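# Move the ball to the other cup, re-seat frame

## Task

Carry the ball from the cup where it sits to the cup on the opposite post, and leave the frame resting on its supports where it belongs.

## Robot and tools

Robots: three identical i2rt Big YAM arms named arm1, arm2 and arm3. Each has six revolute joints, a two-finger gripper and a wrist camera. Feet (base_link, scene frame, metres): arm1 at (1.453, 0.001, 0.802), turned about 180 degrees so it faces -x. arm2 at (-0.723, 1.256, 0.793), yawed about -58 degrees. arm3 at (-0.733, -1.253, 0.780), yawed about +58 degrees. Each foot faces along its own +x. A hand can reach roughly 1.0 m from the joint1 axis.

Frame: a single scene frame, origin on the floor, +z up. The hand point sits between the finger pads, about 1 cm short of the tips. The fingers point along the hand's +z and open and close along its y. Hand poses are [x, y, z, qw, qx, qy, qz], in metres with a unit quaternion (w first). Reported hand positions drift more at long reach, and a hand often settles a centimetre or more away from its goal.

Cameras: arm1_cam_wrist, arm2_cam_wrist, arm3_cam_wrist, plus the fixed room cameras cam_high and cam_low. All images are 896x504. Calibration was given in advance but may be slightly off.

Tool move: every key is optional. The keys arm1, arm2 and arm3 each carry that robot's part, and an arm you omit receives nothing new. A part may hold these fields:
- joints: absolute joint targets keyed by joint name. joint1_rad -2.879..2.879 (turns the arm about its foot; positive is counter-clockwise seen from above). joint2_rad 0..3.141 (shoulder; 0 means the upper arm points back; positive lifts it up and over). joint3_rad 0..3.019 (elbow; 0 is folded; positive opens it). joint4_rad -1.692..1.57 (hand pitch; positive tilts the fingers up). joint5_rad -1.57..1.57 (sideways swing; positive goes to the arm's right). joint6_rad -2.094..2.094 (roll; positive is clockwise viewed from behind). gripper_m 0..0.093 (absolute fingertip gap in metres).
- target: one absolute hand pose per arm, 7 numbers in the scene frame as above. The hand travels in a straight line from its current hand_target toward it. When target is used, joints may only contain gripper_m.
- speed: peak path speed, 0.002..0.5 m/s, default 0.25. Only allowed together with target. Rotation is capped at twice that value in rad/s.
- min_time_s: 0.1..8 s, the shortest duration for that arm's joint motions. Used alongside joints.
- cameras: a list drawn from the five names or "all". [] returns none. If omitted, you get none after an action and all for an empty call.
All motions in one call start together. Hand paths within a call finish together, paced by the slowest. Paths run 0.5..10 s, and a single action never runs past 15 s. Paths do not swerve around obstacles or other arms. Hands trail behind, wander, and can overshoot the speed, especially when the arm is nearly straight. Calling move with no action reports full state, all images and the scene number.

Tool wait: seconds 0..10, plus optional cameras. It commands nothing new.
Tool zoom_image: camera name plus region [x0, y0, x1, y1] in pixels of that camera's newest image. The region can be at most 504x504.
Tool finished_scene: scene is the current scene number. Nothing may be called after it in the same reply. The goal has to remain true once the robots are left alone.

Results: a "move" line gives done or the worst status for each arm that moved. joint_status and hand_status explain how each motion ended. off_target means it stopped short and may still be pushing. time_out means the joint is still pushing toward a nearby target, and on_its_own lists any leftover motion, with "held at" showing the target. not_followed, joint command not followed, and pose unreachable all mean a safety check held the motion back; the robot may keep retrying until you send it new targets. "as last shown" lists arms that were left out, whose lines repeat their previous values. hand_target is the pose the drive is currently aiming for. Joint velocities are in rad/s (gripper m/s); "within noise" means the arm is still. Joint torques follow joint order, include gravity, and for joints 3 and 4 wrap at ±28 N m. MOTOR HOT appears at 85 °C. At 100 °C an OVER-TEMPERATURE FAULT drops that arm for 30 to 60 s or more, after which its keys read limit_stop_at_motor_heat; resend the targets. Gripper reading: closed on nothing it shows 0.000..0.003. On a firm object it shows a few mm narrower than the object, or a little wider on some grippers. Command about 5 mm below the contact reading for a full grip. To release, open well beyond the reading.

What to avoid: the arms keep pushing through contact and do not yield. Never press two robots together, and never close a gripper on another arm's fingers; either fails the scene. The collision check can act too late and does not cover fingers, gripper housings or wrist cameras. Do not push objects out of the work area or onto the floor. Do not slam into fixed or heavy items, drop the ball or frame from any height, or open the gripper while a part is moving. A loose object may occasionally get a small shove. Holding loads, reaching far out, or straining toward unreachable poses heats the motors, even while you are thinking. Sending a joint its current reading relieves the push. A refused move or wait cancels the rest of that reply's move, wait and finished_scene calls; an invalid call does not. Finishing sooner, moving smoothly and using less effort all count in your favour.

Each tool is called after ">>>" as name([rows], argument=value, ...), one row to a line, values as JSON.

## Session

>>> move(cameras=["all"])

>>> zoom_image(camera="cam_high", region=[380, 220, 540, 350])

>>> zoom_image(camera="cam_low", region=[360, 200, 560, 460])

Scene clock: 0.00 s.
Joint torques (N m): no reading
Motor temperatures (°C): arm1=[29 30 29 24 25 24 24] | arm2=[25 31 28 26 23 21 27] | arm3=[27 28 27 27 23 25 25]
Heat: arm1: hottest joint2_rad 30 °C; arm2: hottest joint2_rad 31 °C; arm3: hottest joint2_rad 28 °C.
Joint velocities: within noise
arm1.joint_positions: joint1_rad=-0.430 joint2_rad=+0.631 joint3_rad=+1.402 joint4_rad=-1.276 joint5_rad=+0.008 joint6_rad=-0.169 gripper_m=+0.09396
arm1.joint_status: not commanded
arm1.hand: x=+1.2197 y=+0.0938 z=+1.3548 quat_wxyz=(+0.150, -0.857, +0.099, +0.482) (m; scene frame)
arm1.hand_target: x=+1.2220 y=+0.0927 z=+1.3684 quat_wxyz=(+0.154, -0.849, +0.098, +0.495) (m; scene frame)
arm1.hand_status: not commanded
arm2.joint_positions: joint1_rad=-0.159 joint2_rad=+0.563 joint3_rad=+1.339 joint4_rad=-1.223 joint5_rad=+0.179 joint6_rad=+0.060 gripper_m=+0.09396
arm2.joint_status: not commanded
arm2.hand: x=-0.6645 y=+1.0393 z=+1.3486 quat_wxyz=(-0.418, -0.522, -0.658, +0.347) (m; scene frame)
arm2.hand_target: x=-0.6659 y=+1.0426 z=+1.3594 quat_wxyz=(-0.427, -0.519, -0.652, +0.352) (m; scene frame)
arm2.hand_status: not commanded
arm3.joint_positions: joint1_rad=+0.085 joint2_rad=+0.628 joint3_rad=+1.434 joint4_rad=-1.415 joint5_rad=+0.195 joint6_rad=+0.111 gripper_m=+0.09396
arm3.joint_status: not commanded
arm3.hand: x=-0.6006 y=-1.0712 z=+1.3224 quat_wxyz=(-0.427, +0.378, -0.800, -0.190) (m; scene frame)
arm3.hand_target: x=-0.6017 y=-1.0734 z=+1.3346 quat_wxyz=(-0.437, +0.373, -0.794, -0.198) (m; scene frame)
arm3.hand_status: not commanded
pictures: arm1_cam_wrist, arm2_cam_wrist, arm3_cam_wrist, cam_high, cam_low
camera_calibration:
arm1_cam_wrist: T_world_to_cam=[[0.328122, 0.927523, 0.178992, -0.73172], [0.884814, -0.235417, -0.402099, -0.51117], [-0.330819, 0.290312, -0.89793, 1.71922], [0, 0, 0, 1]] pos_world=[1.26113, 0.059239, 1.46917]
arm2_cam_wrist: T_world_to_cam=[[-0.977649, -0.209434, 0.0184212, -0.45841], [-0.189655, 0.840709, -0.507188, -0.309064], [0.0907357, -0.499346, -0.861638, 1.86683], [0, 0, 0, 1]] pos_world=[-0.676167, 1.09602, 1.46022]
arm3_cam_wrist: T_world_to_cam=[[0.770384, -0.63719, 0.0223167, -0.249647], [-0.595868, -0.731994, -0.330341, -0.703067], [0.226826, 0.241192, -0.943598, 1.77024], [0, 0, 0, 1]] pos_world=[-0.628148, -1.10068, 1.44372]

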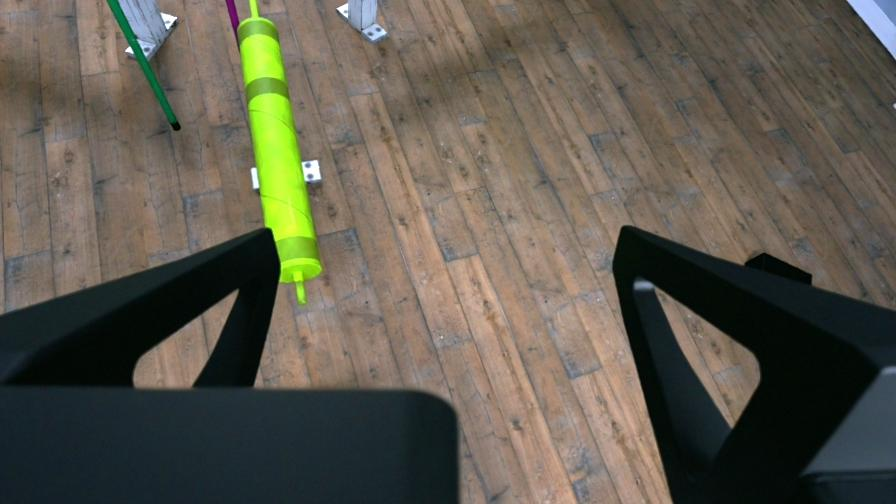

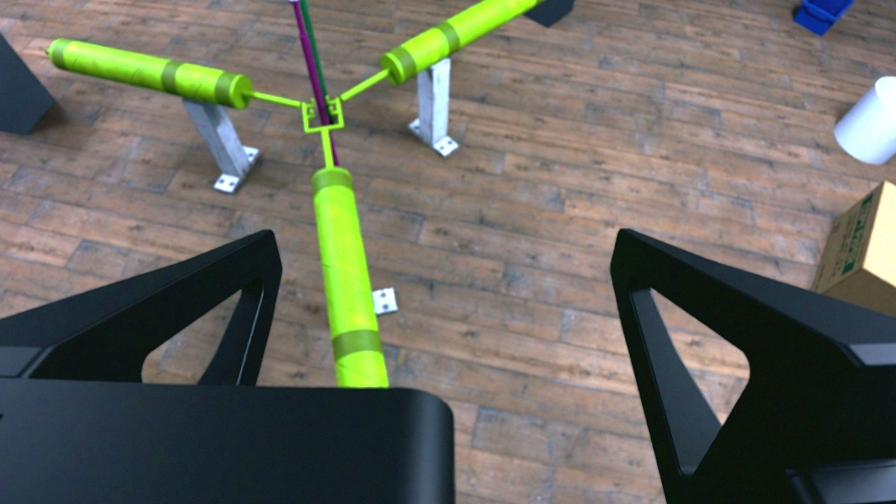

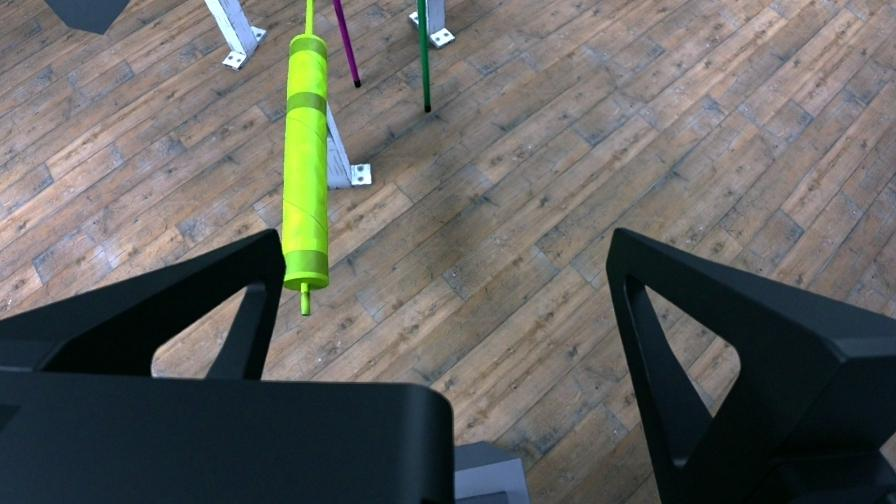

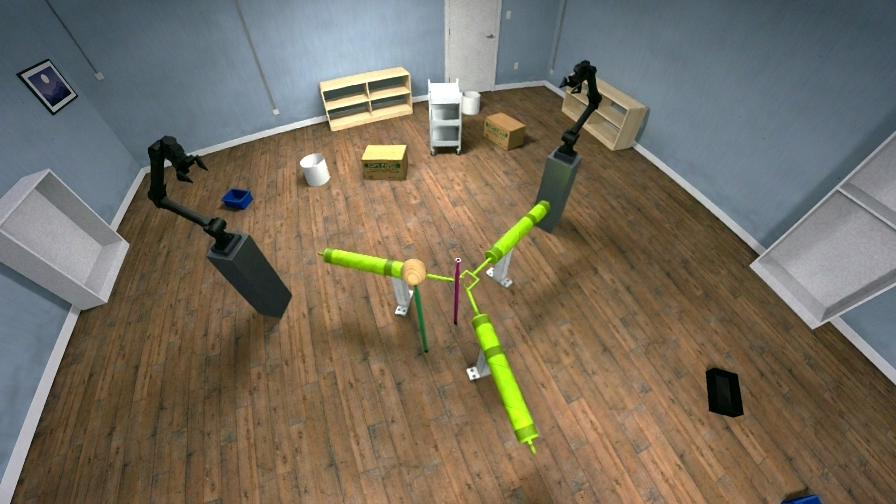

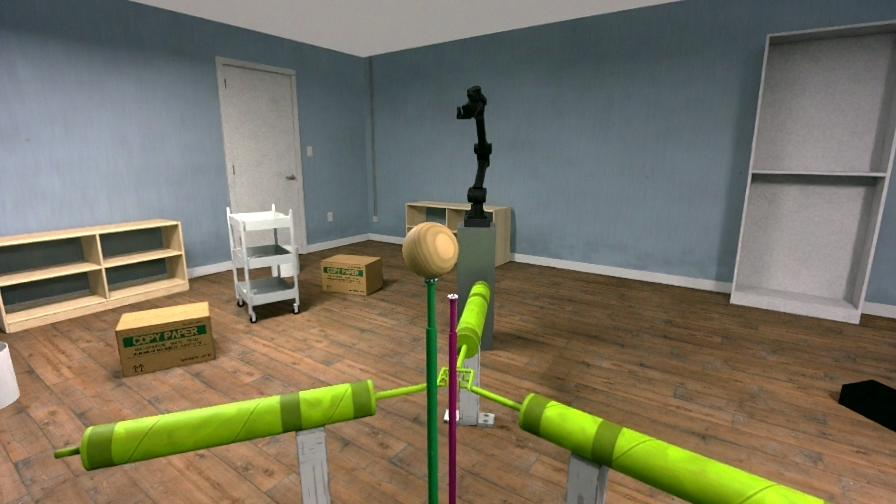

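Scaled by 3.150 from the camera's 896x504 image, which has a finer 1280x720 frame.

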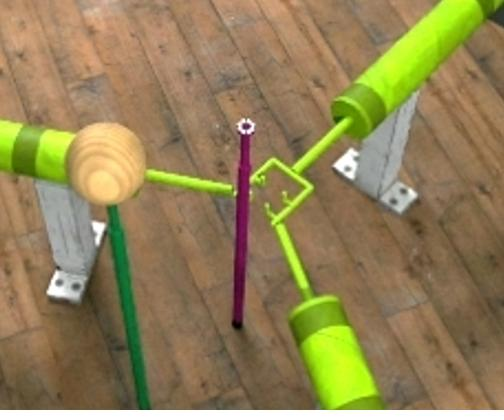

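Scaled by 1.938 from the camera's 896x504 image, which has a finer 1280x720 frame.

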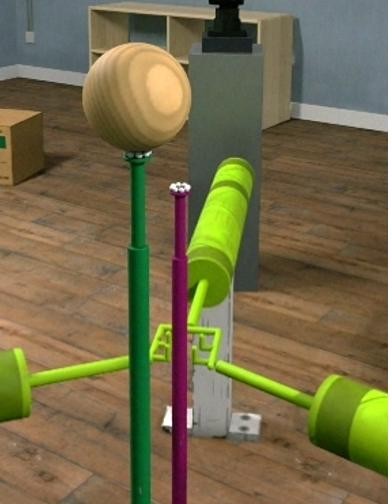

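>>> move(arm1={"target":[0.875,0.045,0.57,0,0.99945,-0.0332,0],"speed":0.4}, arm2={"target":[-0.576,1.025,0.57,0,0.5292,0.8485,0],"speed":0.4}, arm3={"target":[-0.699,-0.73,0.56,0,-0.4695,0.8829,0],"speed":0.4}, cameras=["arm1_cam_wrist","arm2_cam_wrist","arm3_cam_wrist"])

Scene clock: 30.53 s.
Joint torques (N m): arm1=[0.09 -20.95 6.69 0.01 -0.13 0.18] | arm2=[2.08 -10.11 0.18 0.46 -0.2 -0.11] | arm3=[0.73 -14.86 7.06 0.03 0.01 0.12]
Motor temperatures (°C): arm1=[29 30 34 24 25 24 24] | arm2=[25 31 35 26 23 21 27] | arm3=[26 28 34 27 23 25 24]
Heat: arm1: hottest joint3_rad 34 °C; arm2: hottest joint3_rad 35 °C; arm3: hottest joint3_rad 34 °C.
move: arm1 off_target; arm2 done; arm3 done
Joint velocities: within noise
arm1.joint_positions: joint1_rad=-0.115 joint2_rad=+2.429 joint3_rad=+1.459 joint4_rad=-0.620 joint5_rad=-0.006 joint6_rad=-0.009 gripper_m=+0.09396
arm1.joint_status: not commanded
arm1.hand: x=+0.8935 y=+0.0509 z=+0.5594 quat_wxyz=(+0.001, -0.999, +0.039, -0.015) (m; scene frame)
arm1.hand_target: x=+0.8753 y=+0.0449 z=+0.5704 quat_wxyz=(+0.000, -0.999, +0.033, +0.000) (m; scene frame)
arm1.hand_status: off_target (0.022 m and 1.8 deg from the pose sent, 0.859 m and 61.3 deg at the start)
arm2.joint_positions: joint1_rad=-0.004 joint2_rad=+2.153 joint3_rad=+0.550 joint4_rad=+0.024 joint5_rad=-0.001 joint6_rad=+0.122 gripper_m=+0.09396
arm2.joint_status: not commanded
arm2.hand: x=-0.5779 y=+1.0217 z=+0.5771 quat_wxyz=(-0.003, -0.537, -0.843, +0.002) (m; scene frame)
arm2.hand_target: x=-0.5761 y=+1.0251 z=+0.5703 quat_wxyz=(+0.000, -0.529, -0.848, +0.000) (m; scene frame)
arm2.hand_status: done (0.008 m and 1.2 deg from the pose sent, 0.784 m and 66.9 deg at the start; pose on its path clipped on 24 of 105 steps)
arm3.joint_positions: joint1_rad=+0.486 joint2_rad=+2.311 joint3_rad=+1.257 joint4_rad=-0.517 joint5_rad=+0.005 joint6_rad=+0.520 gripper_m=+0.09396
arm3.joint_status: not commanded
arm3.hand: x=-0.6949 y=-0.7395 z=+0.5618 quat_wxyz=(+0.000, +0.470, -0.883, +0.002) (m; scene frame)
arm3.hand_target: x=-0.6990 y=-0.7302 z=+0.5601 quat_wxyz=(+0.000, +0.470, -0.883, +0.000) (m; scene frame)
arm3.hand_status: done (0.010 m and 0.3 deg from the pose sent, 0.841 m and 55.9 deg at the start; pose on its path clipped on 12 of 105 steps)
pictures: arm1_cam_wrist, arm2_cam_wrist, arm3_cam_wrist
camera_calibration:
arm1_cam_wrist: T_world_to_cam=[[0.0701914, 0.997232, 0.0245102, -0.129141], [0.785225, -0.0703894, 0.615197, -1.04101], [0.615219, -0.0239355, -0.787993, 0.0188205], [0, 0, 0, 1]] pos_world=[0.814913, 0.0559576, 0.658421]
arm2_cam_wrist: T_world_to_cam=[[-0.907677, -0.419639, 0.00507472, -0.100252], [-0.341775, 0.746168, 0.571334, -1.28296], [-0.243541, 0.516853, -0.820702, -0.0697053], [0, 0, 0, 1]] pos_world=[-0.546457, 0.951262, 0.676301]
arm3_cam_wrist: T_world_to_cam=[[0.833327, -0.55278, 0.000309846, 0.169906], [-0.444596, -0.669904, 0.594612, -1.13633], [-0.328482, -0.495644, -0.804013, -0.015309], [0, 0, 0, 1]] pos_world=[-0.651823, -0.674898, 0.663314]

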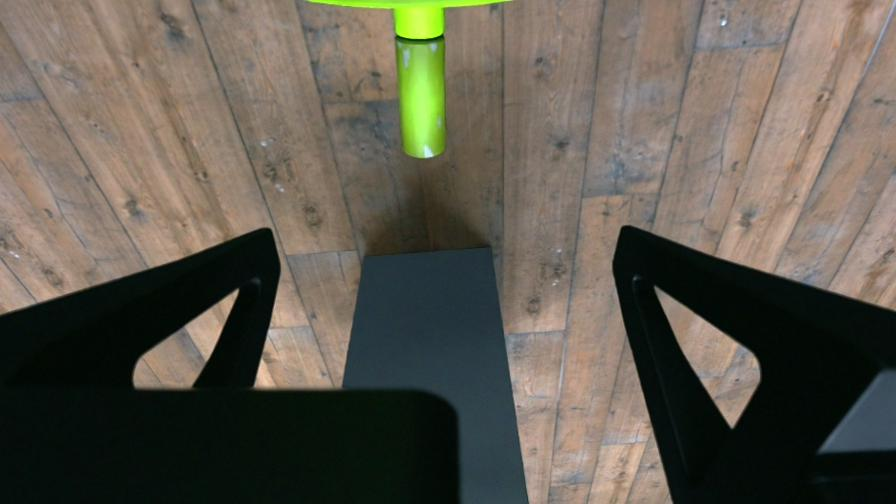

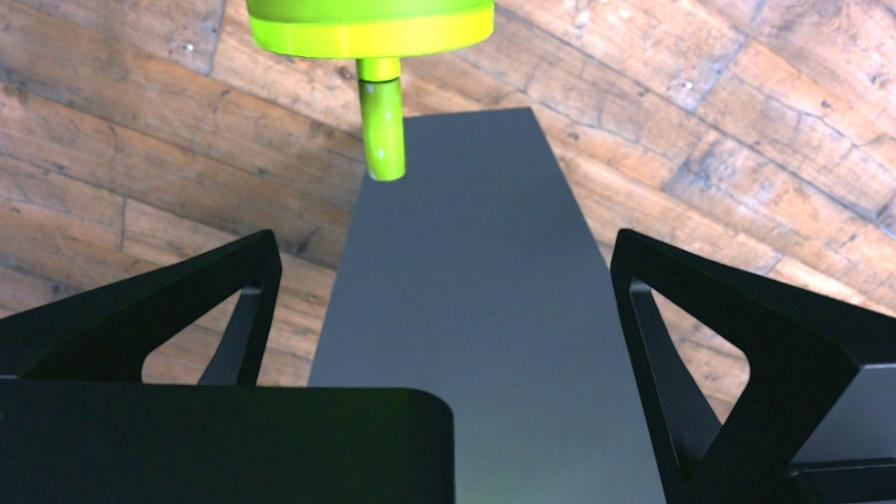

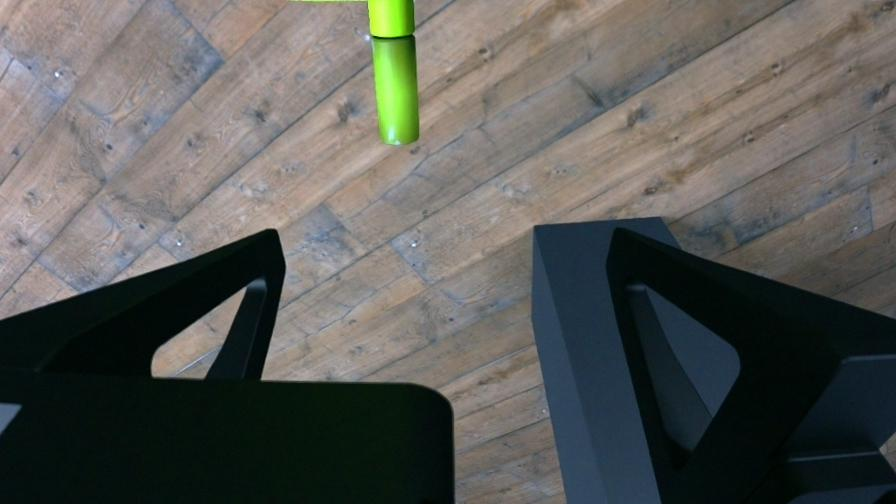

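>>> move(arm1={"target":[0.876,0.0393,0.452,0,0.99923,-0.0393,0],"speed":0.2}, arm2={"target":[-0.554,1.042,0.443,0,0.5358,0.8443,0],"speed":0.2}, arm3={"target":[-0.7085,-0.713,0.437,0,-0.4633,0.8862,0],"speed":0.2})

>>> move(arm1={"joints":{"gripper_m":0.008}}, arm2={"joints":{"gripper_m":0.008}}, arm3={"joints":{"gripper_m":0.008}}, cameras=["arm1_cam_wrist","arm2_cam_wrist","arm3_cam_wrist"])

Scene clock: 50.57 s.
Joint torques (N m): arm1=[0.09 -21.66 5.53 0.64 -0.12 0.32] | arm2=[1.9 -11.81 -1.69 0.43 -0.13 0.12] | arm3=[0.73 -15.97 5.91 0.76 0.03 0.14]
Motor temperatures (°C): arm1=[29 34 33 24 25 24 24] | arm2=[25 32 32 26 23 21 27] | arm3=[26 29 32 27 23 25 24]
Heat: arm1: hottest joint2_rad 34 °C; arm2: hottest joint2_rad 32 °C; arm3: hottest joint3_rad 32 °C.
move: arm1 off_target; arm2 done; arm3 off_target
Joint velocities: within noise
arm1.joint_positions: joint1_rad=-0.104 joint2_rad=+2.689 joint3_rad=+1.598 joint4_rad=-0.510 joint5_rad=-0.007 joint6_rad=+0.001 gripper_m=+0.09396
arm1.joint_status: not commanded
arm1.hand: x=+0.8973 y=+0.0452 z=+0.4441 quat_wxyz=(+0.001, -0.999, +0.038, -0.020) (m; scene frame)
arm1.hand_target: x=+0.8763 y=+0.0391 z=+0.4526 quat_wxyz=(+0.000, -0.999, +0.039, +0.000) (m; scene frame)
arm1.hand_status: off_target (0.023 m and 2.3 deg from the pose sent, 0.109 m and 1.7 deg at the start)
arm2.joint_positions: joint1_rad=+0.101 joint2_rad=+2.600 joint3_rad=+0.745 joint4_rad=+0.274 joint5_rad=-0.004 joint6_rad=+0.219 gripper_m=+0.09396
arm2.joint_status: not commanded
arm2.hand: x=-0.5539 y=+1.0377 z=+0.4502 quat_wxyz=(-0.002, -0.534, -0.846, +0.001) (m; scene frame)
arm2.hand_target: x=-0.5542 y=+1.0420 z=+0.4432 quat_wxyz=(+0.000, -0.536, -0.844, +0.000) (m; scene frame)
arm2.hand_status: done (0.008 m and 0.4 deg from the pose sent, 0.138 m and 0.5 deg at the start)
arm3.joint_positions: joint1_rad=+0.505 joint2_rad=+2.614 joint3_rad=+1.455 joint4_rad=-0.425 joint5_rad=+0.005 joint6_rad=+0.552 gripper_m=+0.09396
arm3.joint_status: not commanded
arm3.hand: x=-0.7043 y=-0.7228 z=+0.4420 quat_wxyz=(+0.004, +0.464, -0.886, +0.008) (m; scene frame)
arm3.hand_target: x=-0.7086 y=-0.7131 z=+0.4374 quat_wxyz=(+0.000, +0.463, -0.886, +0.000) (m; scene frame)
arm3.hand_status: off_target (0.012 m and 1.0 deg from the pose sent, 0.128 m and 0.9 deg at the start)
pictures: none

Scene clock: 51.37 s.
Joint torques (N m): arm1=[0.03 -21.36 5.68 0.64 -0.03 0.31] | arm2=[1.9 -11.87 -1.68 0.43 -0.21 0.12] | arm3=[0.44 -15.97 5.78 0.68 0.12 0.15]
Motor temperatures (°C): arm1=[29 34 33 24 25 24 24] | arm2=[25 32 32 26 23 21 27] | arm3=[26 29 32 27 23 25 24]
Heat: arm1: hottest joint2_rad 34 °C; arm2: hottest joint2_rad 32 °C; arm3: hottest joint3_rad 32 °C.
move: arm1 off_target; arm2 off_target; arm3 off_target
Joint velocities: within noise
arm1.joint_positions: joint1_rad=-0.103 joint2_rad=+2.689 joint3_rad=+1.598 joint4_rad=-0.510 joint5_rad=-0.009 joint6_rad=+0.002 gripper_m=+0.01907
arm1.joint_status: gripper_m off_target (ended at +0.01911, target +0.00800)
arm1.hand: x=+0.8972 y=+0.0444 z=+0.4441 quat_wxyz=(-0.001, -0.999, +0.038, -0.020) (m; scene frame)
arm1.hand_target: x=+0.8763 y=+0.0391 z=+0.4526 quat_wxyz=(+0.000, -0.999, +0.039, +0.000) (m; scene frame)
arm1.hand_status: not commanded
arm2.joint_positions: joint1_rad=+0.101 joint2_rad=+2.600 joint3_rad=+0.745 joint4_rad=+0.274 joint5_rad=-0.002 joint6_rad=+0.220 gripper_m=+0.01799
arm2.joint_status: gripper_m off_target (ended at +0.01802, target +0.00800)
arm2.hand: x=-0.5542 y=+1.0374 z=+0.4502 quat_wxyz=(-0.002, -0.534, -0.845, +0.002) (m; scene frame)
arm2.hand_target: x=-0.5542 y=+1.0420 z=+0.4432 quat_wxyz=(+0.000, -0.536, -0.844, +0.000) (m; scene frame)
arm2.hand_status: not commanded
arm3.joint_positions: joint1_rad=+0.508 joint2_rad=+2.614 joint3_rad=+1.456 joint4_rad=-0.424 joint5_rad=+0.003 joint6_rad=+0.550 gripper_m=+0.01767
arm3.joint_status: gripper_m off_target (ended at +0.01771, target +0.00800)
arm3.hand: x=-0.7061 y=-0.7213 z=+0.4422 quat_wxyz=(+0.004, +0.466, -0.885, +0.006) (m; scene frame)
arm3.hand_target: x=-0.7085 y=-0.7132 z=+0.4374 quat_wxyz=(+0.000, +0.463, -0.886, +0.000) (m; scene frame)
arm3.hand_status: not commanded
pictures: arm1_cam_wrist, arm2_cam_wrist, arm3_cam_wrist
camera_calibration:
arm1_cam_wrist: T_world_to_cam=[[0.0682618, 0.997434, 0.0215591, -0.117031], [0.778589, -0.0667714, 0.623971, -0.971513], [0.62381, -0.0258077, -0.78115, -0.0851174], [0, 0, 0, 1]] pos_world=[0.817495, 0.0496648, 0.54223]
arm2_cam_wrist: T_world_to_cam=[[-0.904475, -0.426487, 0.00589512, -0.0630186], [-0.346218, 0.742175, 0.573855, -1.21356], [-0.249117, 0.516996, -0.818936, -0.180208], [0, 0, 0, 1]] pos_world=[-0.522046, 0.966961, 0.549198]
arm3_cam_wrist: T_world_to_cam=[[0.828671, -0.559725, 0.00357907, 0.179583], [-0.448506, -0.660159, 0.602522, -1.05729], [-0.334884, -0.500897, -0.798094, -0.117026], [0, 0, 0, 1]] pos_world=[-0.662207, -0.656082, 0.543001]

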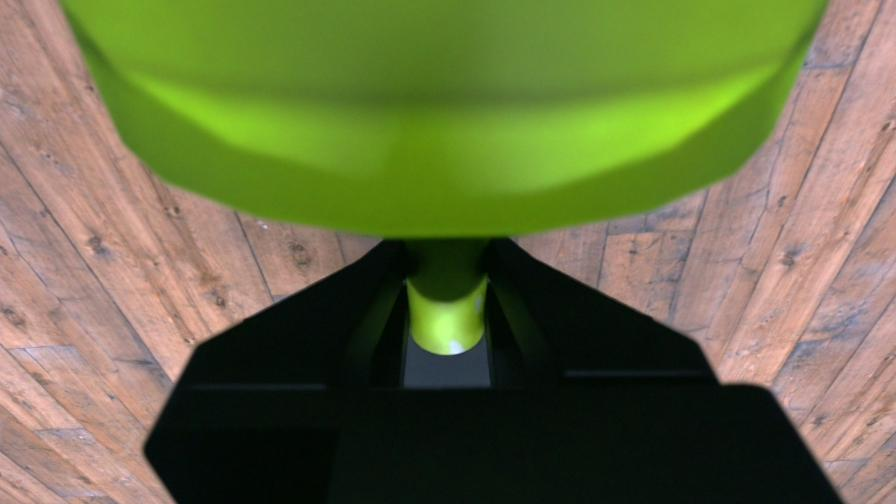

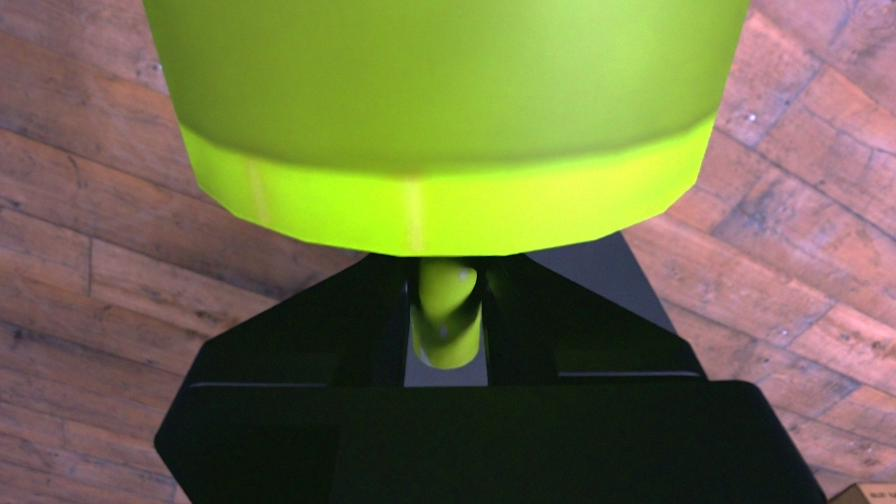

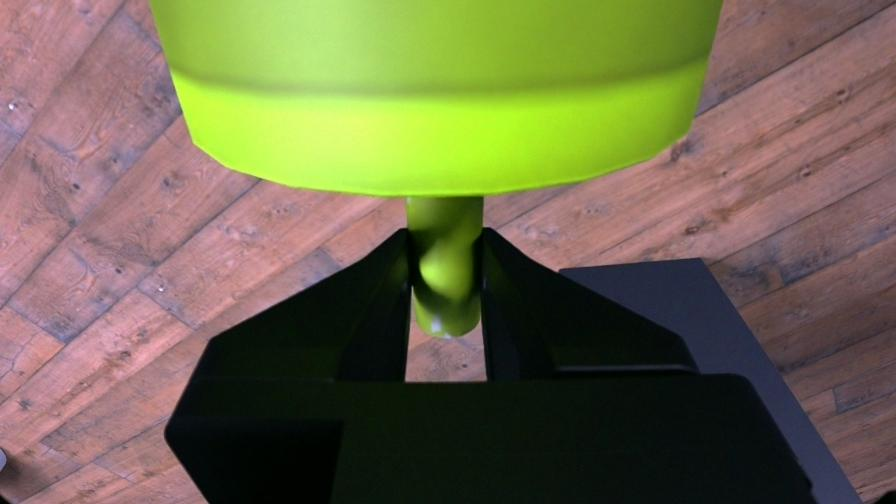

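>>> move(arm1={"target":[0.8763,0.0391,0.875,0,0.99923,-0.0393,0],"speed":0.2}, arm2={"target":[-0.5542,1.042,0.862,0,0.5358,0.8443,0],"speed":0.2}, arm3={"target":[-0.7085,-0.7132,0.862,0,-0.4633,0.8862,0],"speed":0.2})

>>> move(arm1={"target":[0.9955,-0.2142,0.875,0,0.99923,-0.0393,0],"speed":0.2}, arm2={"target":[-0.435,0.7887,0.862,0,0.5358,0.8443,0],"speed":0.2}, arm3={"target":[-0.5893,-0.9665,0.862,0,-0.4633,0.8862,0],"speed":0.2}, cameras=["cam_high","cam_low"])

>>> zoom_image(camera="cam_low", region=[390, 210, 480, 320])

>>> zoom_image(camera="cam_high", region=[390, 240, 460, 310])

Scene clock: 77.70 s.
Joint torques (N m): arm1=[-1.08 -21.07 12.33 -0.66 -0.03 0.21] | arm2=[1.32 -8.7 8.7 -1.66 -0.5 0.04] | arm3=[-0.09 -17.26 11.37 -1.58 0.36 0.15]
Motor temperatures (°C): arm1=[29 35 33 24 25 24 25] | arm2=[24 34 30 26 23 21 28] | arm3=[26 32 32 27 23 25 26]
Heat: arm1: hottest joint2_rad 35 °C; arm2: hottest joint2_rad 34 °C; arm3: hottest joint2_rad 32 °C.
move: arm1 off_target; arm2 off_target; arm3 off_target
Joint velocities: within noise
arm1.joint_positions: joint1_rad=-0.096 joint2_rad=+1.953 joint3_rad=+1.491 joint4_rad=-1.174 joint5_rad=-0.009 joint6_rad=+0.005 gripper_m=+0.01907
arm1.joint_status: not commanded
arm1.hand: x=+0.9017 y=+0.0364 z=+0.8349 quat_wxyz=(-0.001, -0.999, +0.037, -0.038) (m; scene frame)
arm1.hand_target: x=+0.8786 y=+0.0390 z=+0.8752 quat_wxyz=(+0.000, -0.999, +0.039, +0.000) (m; scene frame)
arm1.hand_status: off_target (0.048 m and 4.3 deg from the pose sent, 0.432 m and 2.3 deg at the start)
arm2.joint_positions: joint1_rad=+0.100 joint2_rad=+1.228 joint3_rad=+0.637 joint4_rad=-0.997 joint5_rad=+0.006 joint6_rad=+0.220 gripper_m=+0.01799
arm2.joint_status: not commanded
arm2.hand: x=-0.5576 y=+1.0420 z=+0.8468 quat_wxyz=(+0.002, -0.534, -0.845, +0.005) (m; scene frame)
arm2.hand_target: x=-0.5542 y=+1.0419 z=+0.8613 quat_wxyz=(+0.000, -0.536, -0.844, +0.000) (m; scene frame)
arm2.hand_status: off_target (0.016 m and 0.6 deg from the pose sent, 0.412 m and 0.4 deg at the start)
arm3.joint_positions: joint1_rad=+0.517 joint2_rad=+1.869 joint3_rad=+1.403 joint4_rad=-1.121 joint5_rad=-0.003 joint6_rad=+0.552 gripper_m=+0.01768
arm3.joint_status: not commanded
arm3.hand: x=-0.7104 y=-0.7182 z=+0.8306 quat_wxyz=(+0.007, +0.469, -0.883, +0.007) (m; scene frame)
arm3.hand_target: x=-0.7086 y=-0.7137 z=+0.8613 quat_wxyz=(+0.000, +0.463, -0.886, +0.000) (m; scene frame)
arm3.hand_status: off_target (0.032 m and 1.4 deg from the pose sent, 0.420 m and 0.9 deg at the start)
pictures: none

Scene clock: 79.97 s.
Joint torques (N m): arm1=[-0.62 -19.66 9.03 0.65 0.78 0.27] | arm2=[2.14 -17.49 10.71 -1.07 -0.52 0.01] | arm3=[-2.26 -9.7 9.05 -0.47 0.42 -0.09]
Motor temperatures (°C): arm1=[29 35 34 24 25 24 25] | arm2=[24 34 31 26 23 21 28] | arm3=[26 32 32 27 23 25 26]
Heat: arm1: hottest joint2_rad 35 °C; arm2: hottest joint2_rad 34 °C; arm3: hottest joint2_rad 32 °C.
move: arm1 off_target; arm2 off_target; arm3 off_target
Joint velocities: within noise
arm1.joint_positions: joint1_rad=+0.408 joint2_rad=+1.794 joint3_rad=+1.276 joint4_rad=-1.126 joint5_rad=-0.024 joint6_rad=+0.509 gripper_m=+0.01907
arm1.joint_status: not commanded
arm1.hand: x=+1.0137 y=-0.2086 z=+0.8434 quat_wxyz=(+0.011, -0.998, +0.037, -0.043) (m; scene frame)
arm1.hand_target: x=+0.9966 y=-0.2139 z=+0.8753 quat_wxyz=(+0.000, -0.999, +0.040, +0.000) (m; scene frame)
arm1.hand_status: off_target (0.037 m and 5.1 deg from the pose sent, 0.271 m and 4.3 deg at the start)
arm2.joint_positions: joint1_rad=-0.021 joint2_rad=+1.877 joint3_rad=+1.412 joint4_rad=-1.121 joint5_rad=+0.008 joint6_rad=+0.110 gripper_m=+0.01799
arm2.joint_status: not commanded
arm2.hand: x=-0.4478 y=+0.7950 z=+0.8535 quat_wxyz=(+0.002, -0.539, -0.842, +0.005) (m; scene frame)
arm2.hand_target: x=-0.4352 y=+0.7892 z=+0.8620 quat_wxyz=(-0.001, -0.536, -0.844, +0.000) (m; scene frame)
arm2.hand_status: off_target (0.017 m and 0.8 deg from the pose sent, 0.282 m and 0.6 deg at the start)
arm3.joint_positions: joint1_rad=+0.123 joint2_rad=+1.330 joint3_rad=+0.785 joint4_rad=-1.046 joint5_rad=-0.006 joint6_rad=+0.156 gripper_m=+0.01768
arm3.joint_status: not commanded
arm3.hand: x=-0.5988 y=-0.9638 z=+0.8466 quat_wxyz=(+0.012, +0.470, -0.883, +0.005) (m; scene frame)
arm3.hand_target: x=-0.5896 y=-0.9665 z=+0.8613 quat_wxyz=(+0.000, +0.463, -0.886, +0.000) (m; scene frame)
arm3.hand_status: off_target (0.018 m and 1.7 deg from the pose sent, 0.278 m and 1.4 deg at the start)
pictures: cam_high, cam_low

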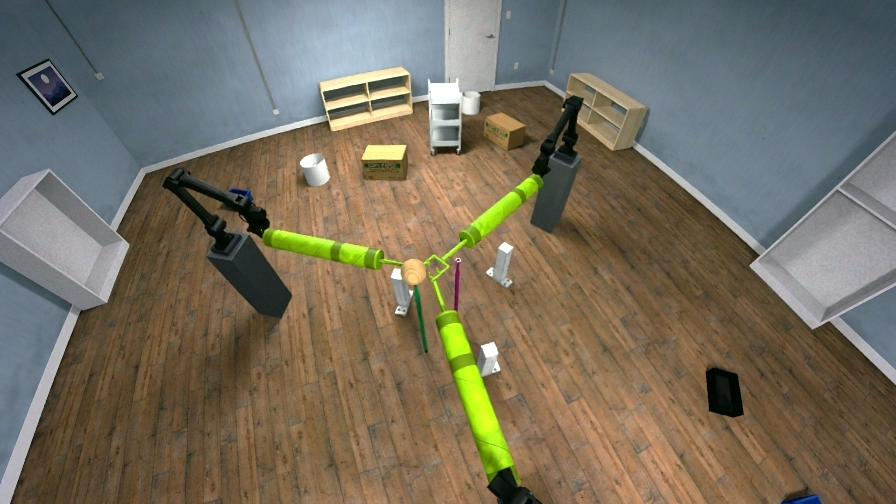

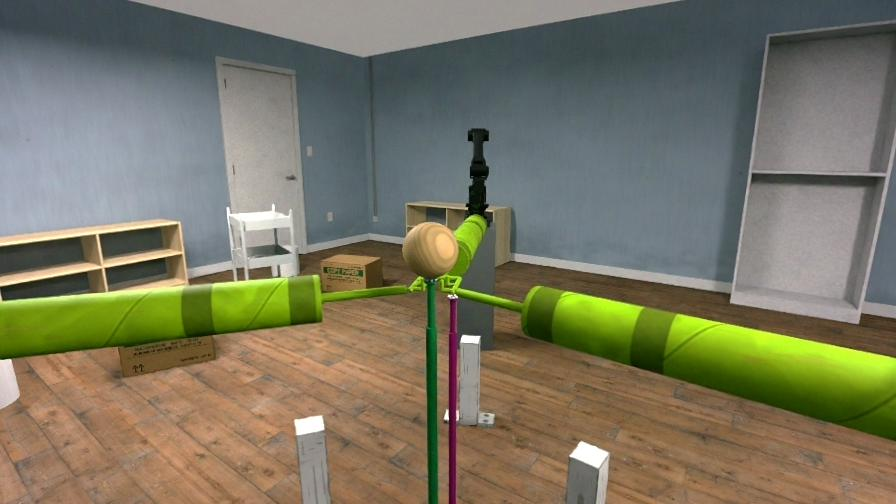

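Scaled by 4.582 from the camera's 896x504 image, which has a finer 1280x720 frame.

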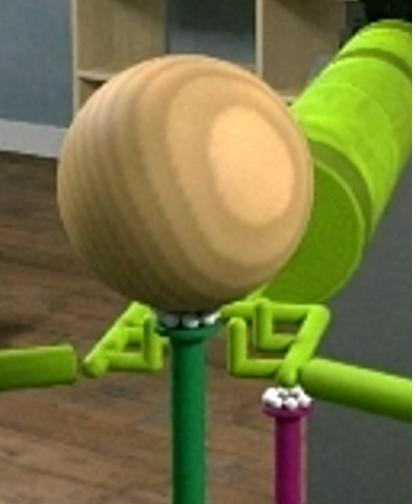

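Scaled by 7.200 from the camera's 896x504 image, which has a finer 1280x720 frame.

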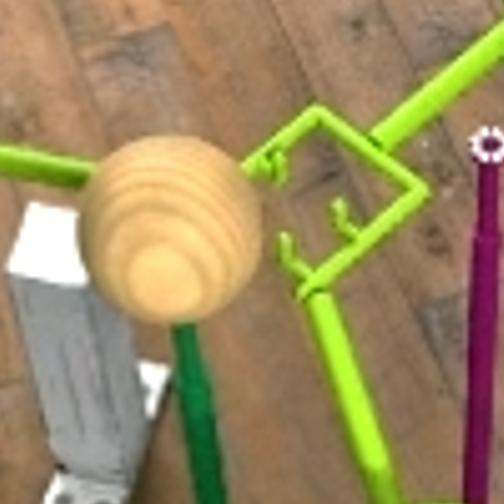

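>>> move(arm1={"target":[1.0313,-0.2714,0.856,0,0.99923,-0.0393,0],"speed":0.12}, arm2={"target":[-0.3992,0.7315,0.840,0,0.5358,0.8443,0],"speed":0.12}, arm3={"target":[-0.5535,-1.0237,0.839,0,-0.4633,0.8862,0],"speed":0.12}, cameras=["cam_high","cam_low"])

>>> zoom_image(camera="cam_low", region=[400, 250, 470, 320])

>>> zoom_image(camera="cam_high", region=[395, 250, 455, 310])

Scene clock: 109.33 s.
Joint torques (N m): arm1=[-0.62 -18.26 8.79 0.96 0.91 0.28] | arm2=[2.55 -20.19 11.07 -1.03 -0.53 0.06] | arm3=[-2.2 -8.35 8.35 0.23 0.25 -0.08]
Motor temperatures (°C): arm1=[29 40 37 24 26 24 26] | arm2=[24 37 41 26 23 21 29] | arm3=[26 30 35 27 23 25 26]
Heat: arm1: hottest joint2_rad 40 °C; arm2: hottest joint3_rad 41 °C; arm3: hottest joint3_rad 35 °C.
move: arm1 off_target; arm2 off_target; arm3 off_target
Joint velocities: within noise
arm1.joint_positions: joint1_rad=+0.544 joint2_rad=+1.794 joint3_rad=+1.243 joint4_rad=-1.085 joint5_rad=-0.025 joint6_rad=+0.642 gripper_m=+0.01907
arm1.joint_status: not commanded
arm1.hand: x=+1.0498 y=-0.2636 z=+0.8323 quat_wxyz=(+0.013, -0.999, +0.035, -0.039) (m; scene frame)
arm1.hand_target: x=+1.0322 y=-0.2711 z=+0.8564 quat_wxyz=(+0.000, -0.999, +0.040, +0.000) (m; scene frame)
arm1.hand_status: off_target (0.031 m and 4.7 deg from the pose sent, 0.067 m and 5.2 deg at the start)
arm2.joint_positions: joint1_rad=-0.025 joint2_rad=+2.061 joint3_rad=+1.645 joint4_rad=-1.170 joint5_rad=+0.008 joint6_rad=+0.106 gripper_m=+0.01799
arm2.joint_status: not commanded
arm2.hand: x=-0.4150 y=+0.7359 z=+0.8326 quat_wxyz=(+0.003, -0.539, -0.842, +0.005) (m; scene frame)
arm2.hand_target: x=-0.3996 y=+0.7320 z=+0.8400 quat_wxyz=(-0.001, -0.536, -0.844, +0.000) (m; scene frame)
arm2.hand_status: off_target (0.018 m and 0.7 deg from the pose sent, 0.081 m and 0.8 deg at the start)
arm3.joint_positions: joint1_rad=-0.078 joint2_rad=+1.280 joint3_rad=+0.683 joint4_rad=-1.003 joint5_rad=-0.003 joint6_rad=-0.045 gripper_m=+0.01768
arm3.joint_status: not commanded
arm3.hand: x=-0.5623 y=-1.0223 z=+0.8285 quat_wxyz=(+0.016, +0.470, -0.883, +0.005) (m; scene frame)
arm3.hand_target: x=-0.5536 y=-1.0237 z=+0.8387 quat_wxyz=(+0.000, +0.463, -0.886, +0.000) (m; scene frame)
arm3.hand_status: off_target (0.014 m and 2.1 deg from the pose sent, 0.076 m and 1.7 deg at the start)
pictures: cam_high, cam_low

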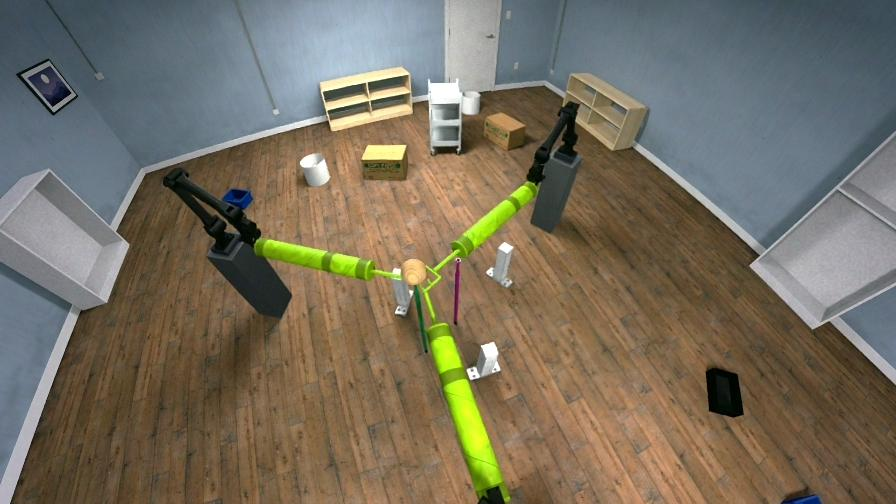

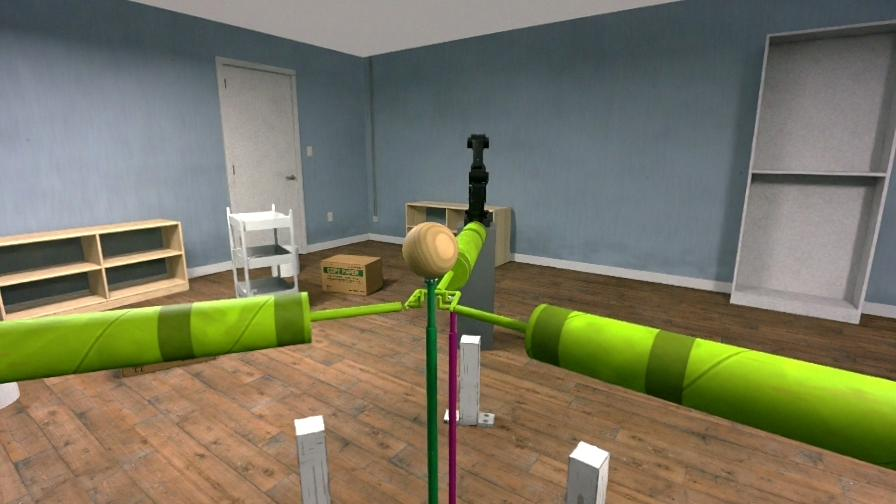

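Scaled by 7.200 from the camera's 896x504 image, which has a finer 1280x720 frame.

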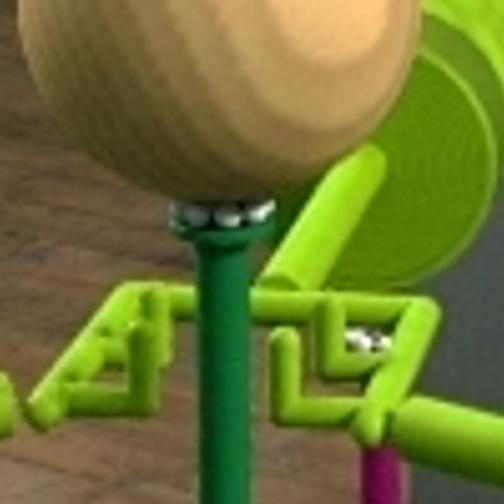

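Scaled by 8.400 from the camera's 896x504 image, which has a finer 1280x720 frame.

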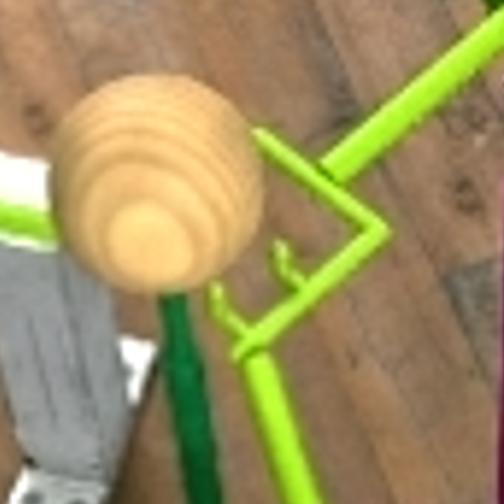

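>>> move(arm1={"target":[1.0551,-0.3044,0.856,0,0.99923,-0.0393,0],"speed":0.1}, arm2={"target":[-0.3754,0.6985,0.840,0,0.5358,0.8443,0],"speed":0.1}, arm3={"target":[-0.5297,-1.0567,0.841,0,-0.4633,0.8862,0],"speed":0.1}, cameras=["cam_high","cam_low"])

>>> zoom_image(camera="cam_low", region=[400, 260, 460, 320])

>>> zoom_image(camera="cam_high", region=[395, 260, 445, 310])

Scene clock: 133.97 s.
Joint torques (N m): arm1=[-0.5 -18.32 8.94 0.83 0.95 0.3] | arm2=[2.9 -21.66 11.67 -0.98 -0.46 0.11] | arm3=[-2.08 -7.94 9.06 -0.21 0.17 -0.07]
Motor temperatures (°C): arm1=[29 41 38 24 27 24 26] | arm2=[25 38 41 26 23 21 29] | arm3=[26 30 36 27 23 25 27]
Heat: arm1: hottest joint2_rad 41 °C; arm2: hottest joint3_rad 41 °C; arm3: hottest joint3_rad 36 °C.
move: arm1 off_target; arm2 off_target; arm3 off_target
Joint velocities: within noise
arm1.joint_positions: joint1_rad=+0.624 joint2_rad=+1.794 joint3_rad=+1.240 joint4_rad=-1.081 joint5_rad=-0.025 joint6_rad=+0.723 gripper_m=+0.01907
arm1.joint_status: not commanded
arm1.hand: x=+1.0727 y=-0.2946 z=+0.8311 quat_wxyz=(+0.015, -0.999, +0.036, -0.038) (m; scene frame)
arm1.hand_target: x=+1.0560 y=-0.3039 z=+0.8563 quat_wxyz=(+0.000, -0.999, +0.040, +0.000) (m; scene frame)
arm1.hand_status: off_target (0.032 m and 4.7 deg from the pose sent, 0.047 m and 4.7 deg at the start)
arm2.joint_positions: joint1_rad=-0.025 joint2_rad=+2.166 joint3_rad=+1.822 joint4_rad=-1.249 joint5_rad=+0.006 joint6_rad=+0.105 gripper_m=+0.01799
arm2.joint_status: not commanded
arm2.hand: x=-0.3945 y=+0.7023 z=+0.8327 quat_wxyz=(+0.004, -0.539, -0.843, +0.003) (m; scene frame)
arm2.hand_target: x=-0.3758 y=+0.6993 z=+0.8402 quat_wxyz=(-0.001, -0.536, -0.844, +0.000) (m; scene frame)
arm2.hand_status: off_target (0.021 m and 0.7 deg from the pose sent, 0.055 m and 0.7 deg at the start)
arm3.joint_positions: joint1_rad=-0.218 joint2_rad=+1.252 joint3_rad=+0.656 joint4_rad=-1.002 joint5_rad=-0.003 joint6_rad=-0.185 gripper_m=+0.01768
arm3.joint_status: not commanded
arm3.hand: x=-0.5387 y=-1.0556 z=+0.8276 quat_wxyz=(+0.015, +0.470, -0.883, +0.003) (m; scene frame)
arm3.hand_target: x=-0.5299 y=-1.0568 z=+0.8405 quat_wxyz=(+0.000, +0.463, -0.886, +0.000) (m; scene frame)
arm3.hand_status: off_target (0.016 m and 2.0 deg from the pose sent, 0.049 m and 2.1 deg at the start)
pictures: cam_high, cam_low

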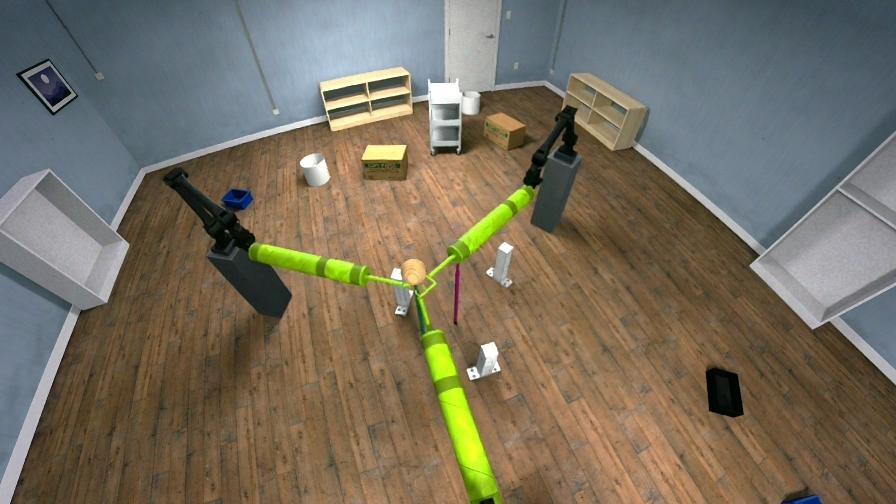

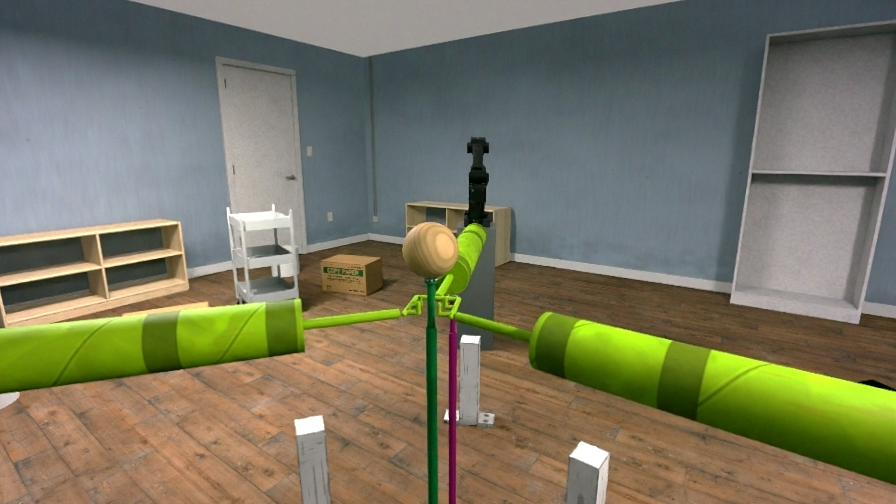

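Scaled by 8.400 from the camera's 896x504 image, which has a finer 1280x720 frame.

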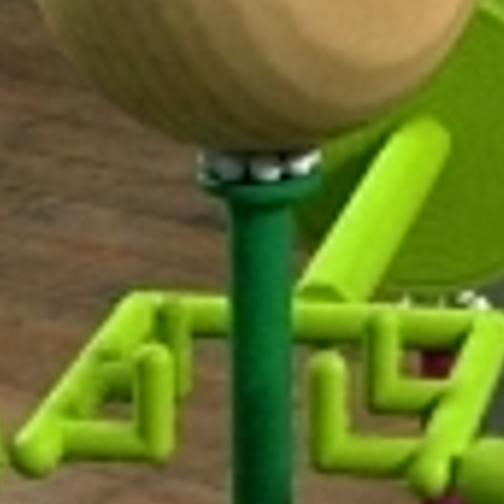

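Scaled by 10.080 from the camera's 896x504 image, which has a finer 1280x720 frame.

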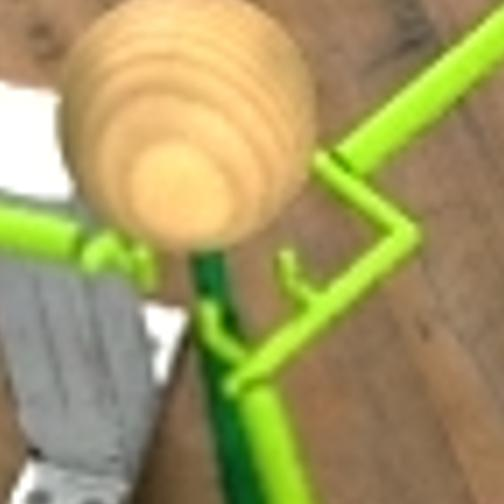

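>>> move(arm1={"target":[1.0581,-0.3074,0.912,0,0.99923,-0.0393,0],"speed":0.06}, arm2={"target":[-0.3724,0.6955,0.897,0,0.5358,0.8443,0],"speed":0.06}, arm3={"target":[-0.5267,-1.0597,0.899,0,-0.4633,0.8862,0],"speed":0.06}, cameras=["cam_high","cam_low"])

>>> zoom_image(camera="cam_low", region=[390, 210, 470, 310])

>>> zoom_image(camera="cam_high", region=[395, 250, 445, 300])

Scene clock: 167.90 s.
Joint torques (N m): arm1=[-0.44 -18.78 12.05 -0.83 0.9 0.3] | arm2=[3.08 -24.12 12.1 -1.01 -0.57 0.13] | arm3=[-1.85 -7.41 12.1 -1.39 0.15 -0.03]
Motor temperatures (°C): arm1=[29 41 37 24 28 24 27] | arm2=[25 45 50 26 23 21 29] | arm3=[26 29 36 27 23 24 27]
Heat: arm1: hottest joint2_rad 41 °C; arm2: hottest joint3_rad 50 °C; arm3: hottest joint3_rad 36 °C.
move: arm1 off_target; arm2 off_target; arm3 off_target
Joint velocities: within noise
arm1.joint_positions: joint1_rad=+0.632 joint2_rad=+1.738 joint3_rad=+1.274 joint4_rad=-1.174 joint5_rad=-0.024 joint6_rad=+0.731 gripper_m=+0.01907
arm1.joint_status: not commanded
arm1.hand: x=+1.0776 y=-0.2954 z=+0.8691 quat_wxyz=(+0.017, -0.998, +0.036, -0.039) (m; scene frame)
arm1.hand_target: x=+1.0599 y=-0.3061 z=+0.9117 quat_wxyz=(-0.001, -0.999, +0.040, +0.000) (m; scene frame)
arm1.hand_status: off_target (0.049 m and 4.9 deg from the pose sent, 0.083 m and 4.7 deg at the start)
arm2.joint_positions: joint1_rad=-0.026 joint2_rad=+2.166 joint3_rad=+1.925 joint4_rad=-1.381 joint5_rad=+0.008 joint6_rad=+0.104 gripper_m=+0.01799
arm2.joint_status: not commanded
arm2.hand: x=-0.3937 y=+0.6988 z=+0.8707 quat_wxyz=(+0.018, -0.539, -0.842, -0.003) (m; scene frame)
arm2.hand_target: x=-0.3731 y=+0.6967 z=+0.8971 quat_wxyz=(-0.001, -0.536, -0.845, +0.000) (m; scene frame)
arm2.hand_status: off_target (0.034 m and 2.2 deg from the pose sent, 0.068 m and 0.7 deg at the start)
arm3.joint_positions: joint1_rad=-0.236 joint2_rad=+1.165 joint3_rad=+0.731 joint4_rad=-1.158 joint5_rad=-0.002 joint6_rad=-0.203 gripper_m=+0.01768
arm3.joint_status: not commanded
arm3.hand: x=-0.5359 y=-1.0597 z=+0.8752 quat_wxyz=(+0.012, +0.470, -0.883, +0.003) (m; scene frame)
arm3.hand_target: x=-0.5271 y=-1.0597 z=+0.8979 quat_wxyz=(+0.000, +0.463, -0.886, +0.000) (m; scene frame)
arm3.hand_status: off_target (0.026 m and 1.7 deg from the pose sent, 0.072 m and 2.0 deg at the start)
pictures: cam_high, cam_low

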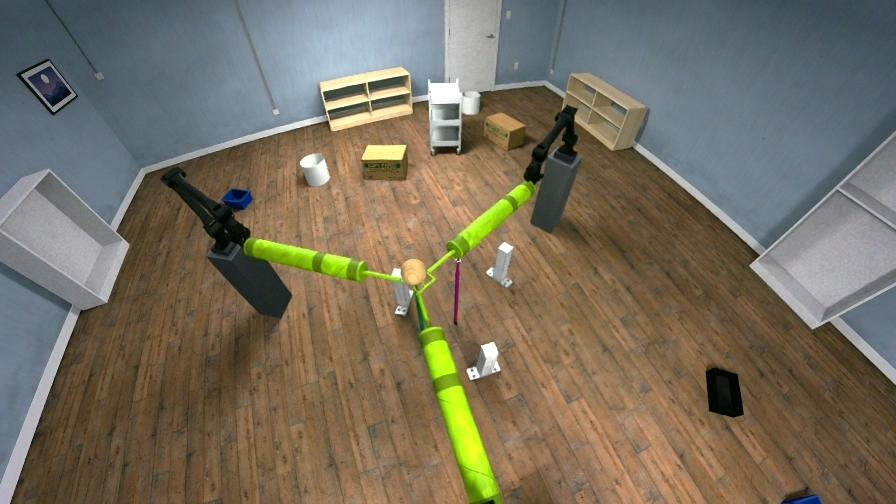

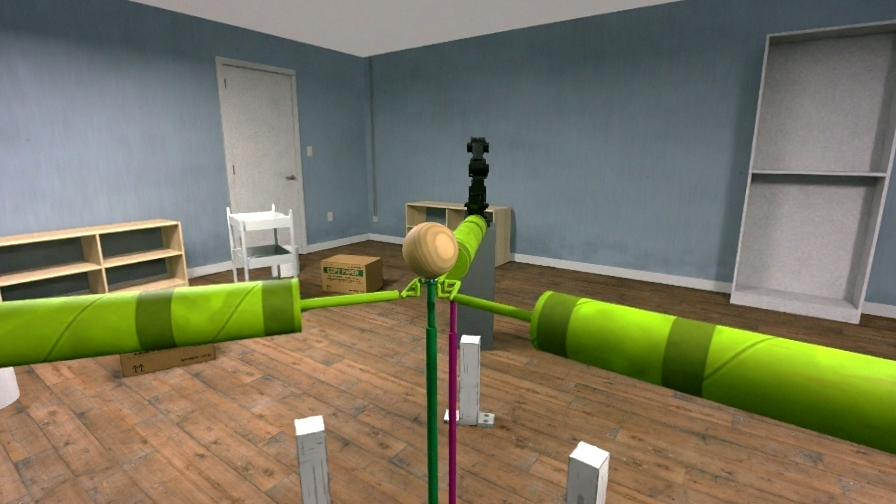

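Scaled by 5.040 from the camera's 896x504 image, which has a finer 1280x720 frame.

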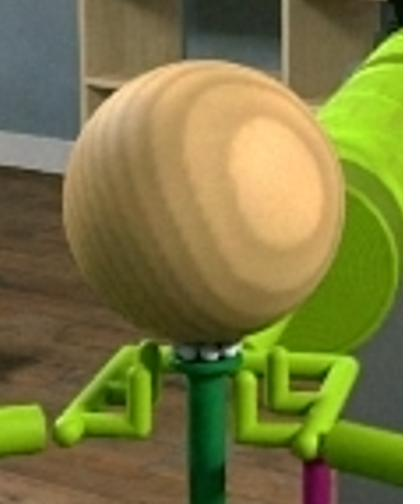

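Scaled by 10.080 from the camera's 896x504 image, which has a finer 1280x720 frame.

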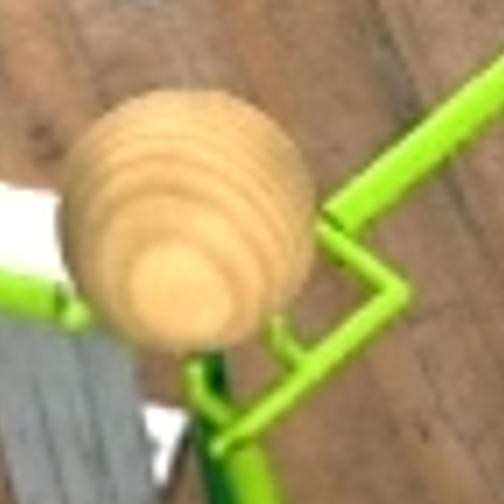

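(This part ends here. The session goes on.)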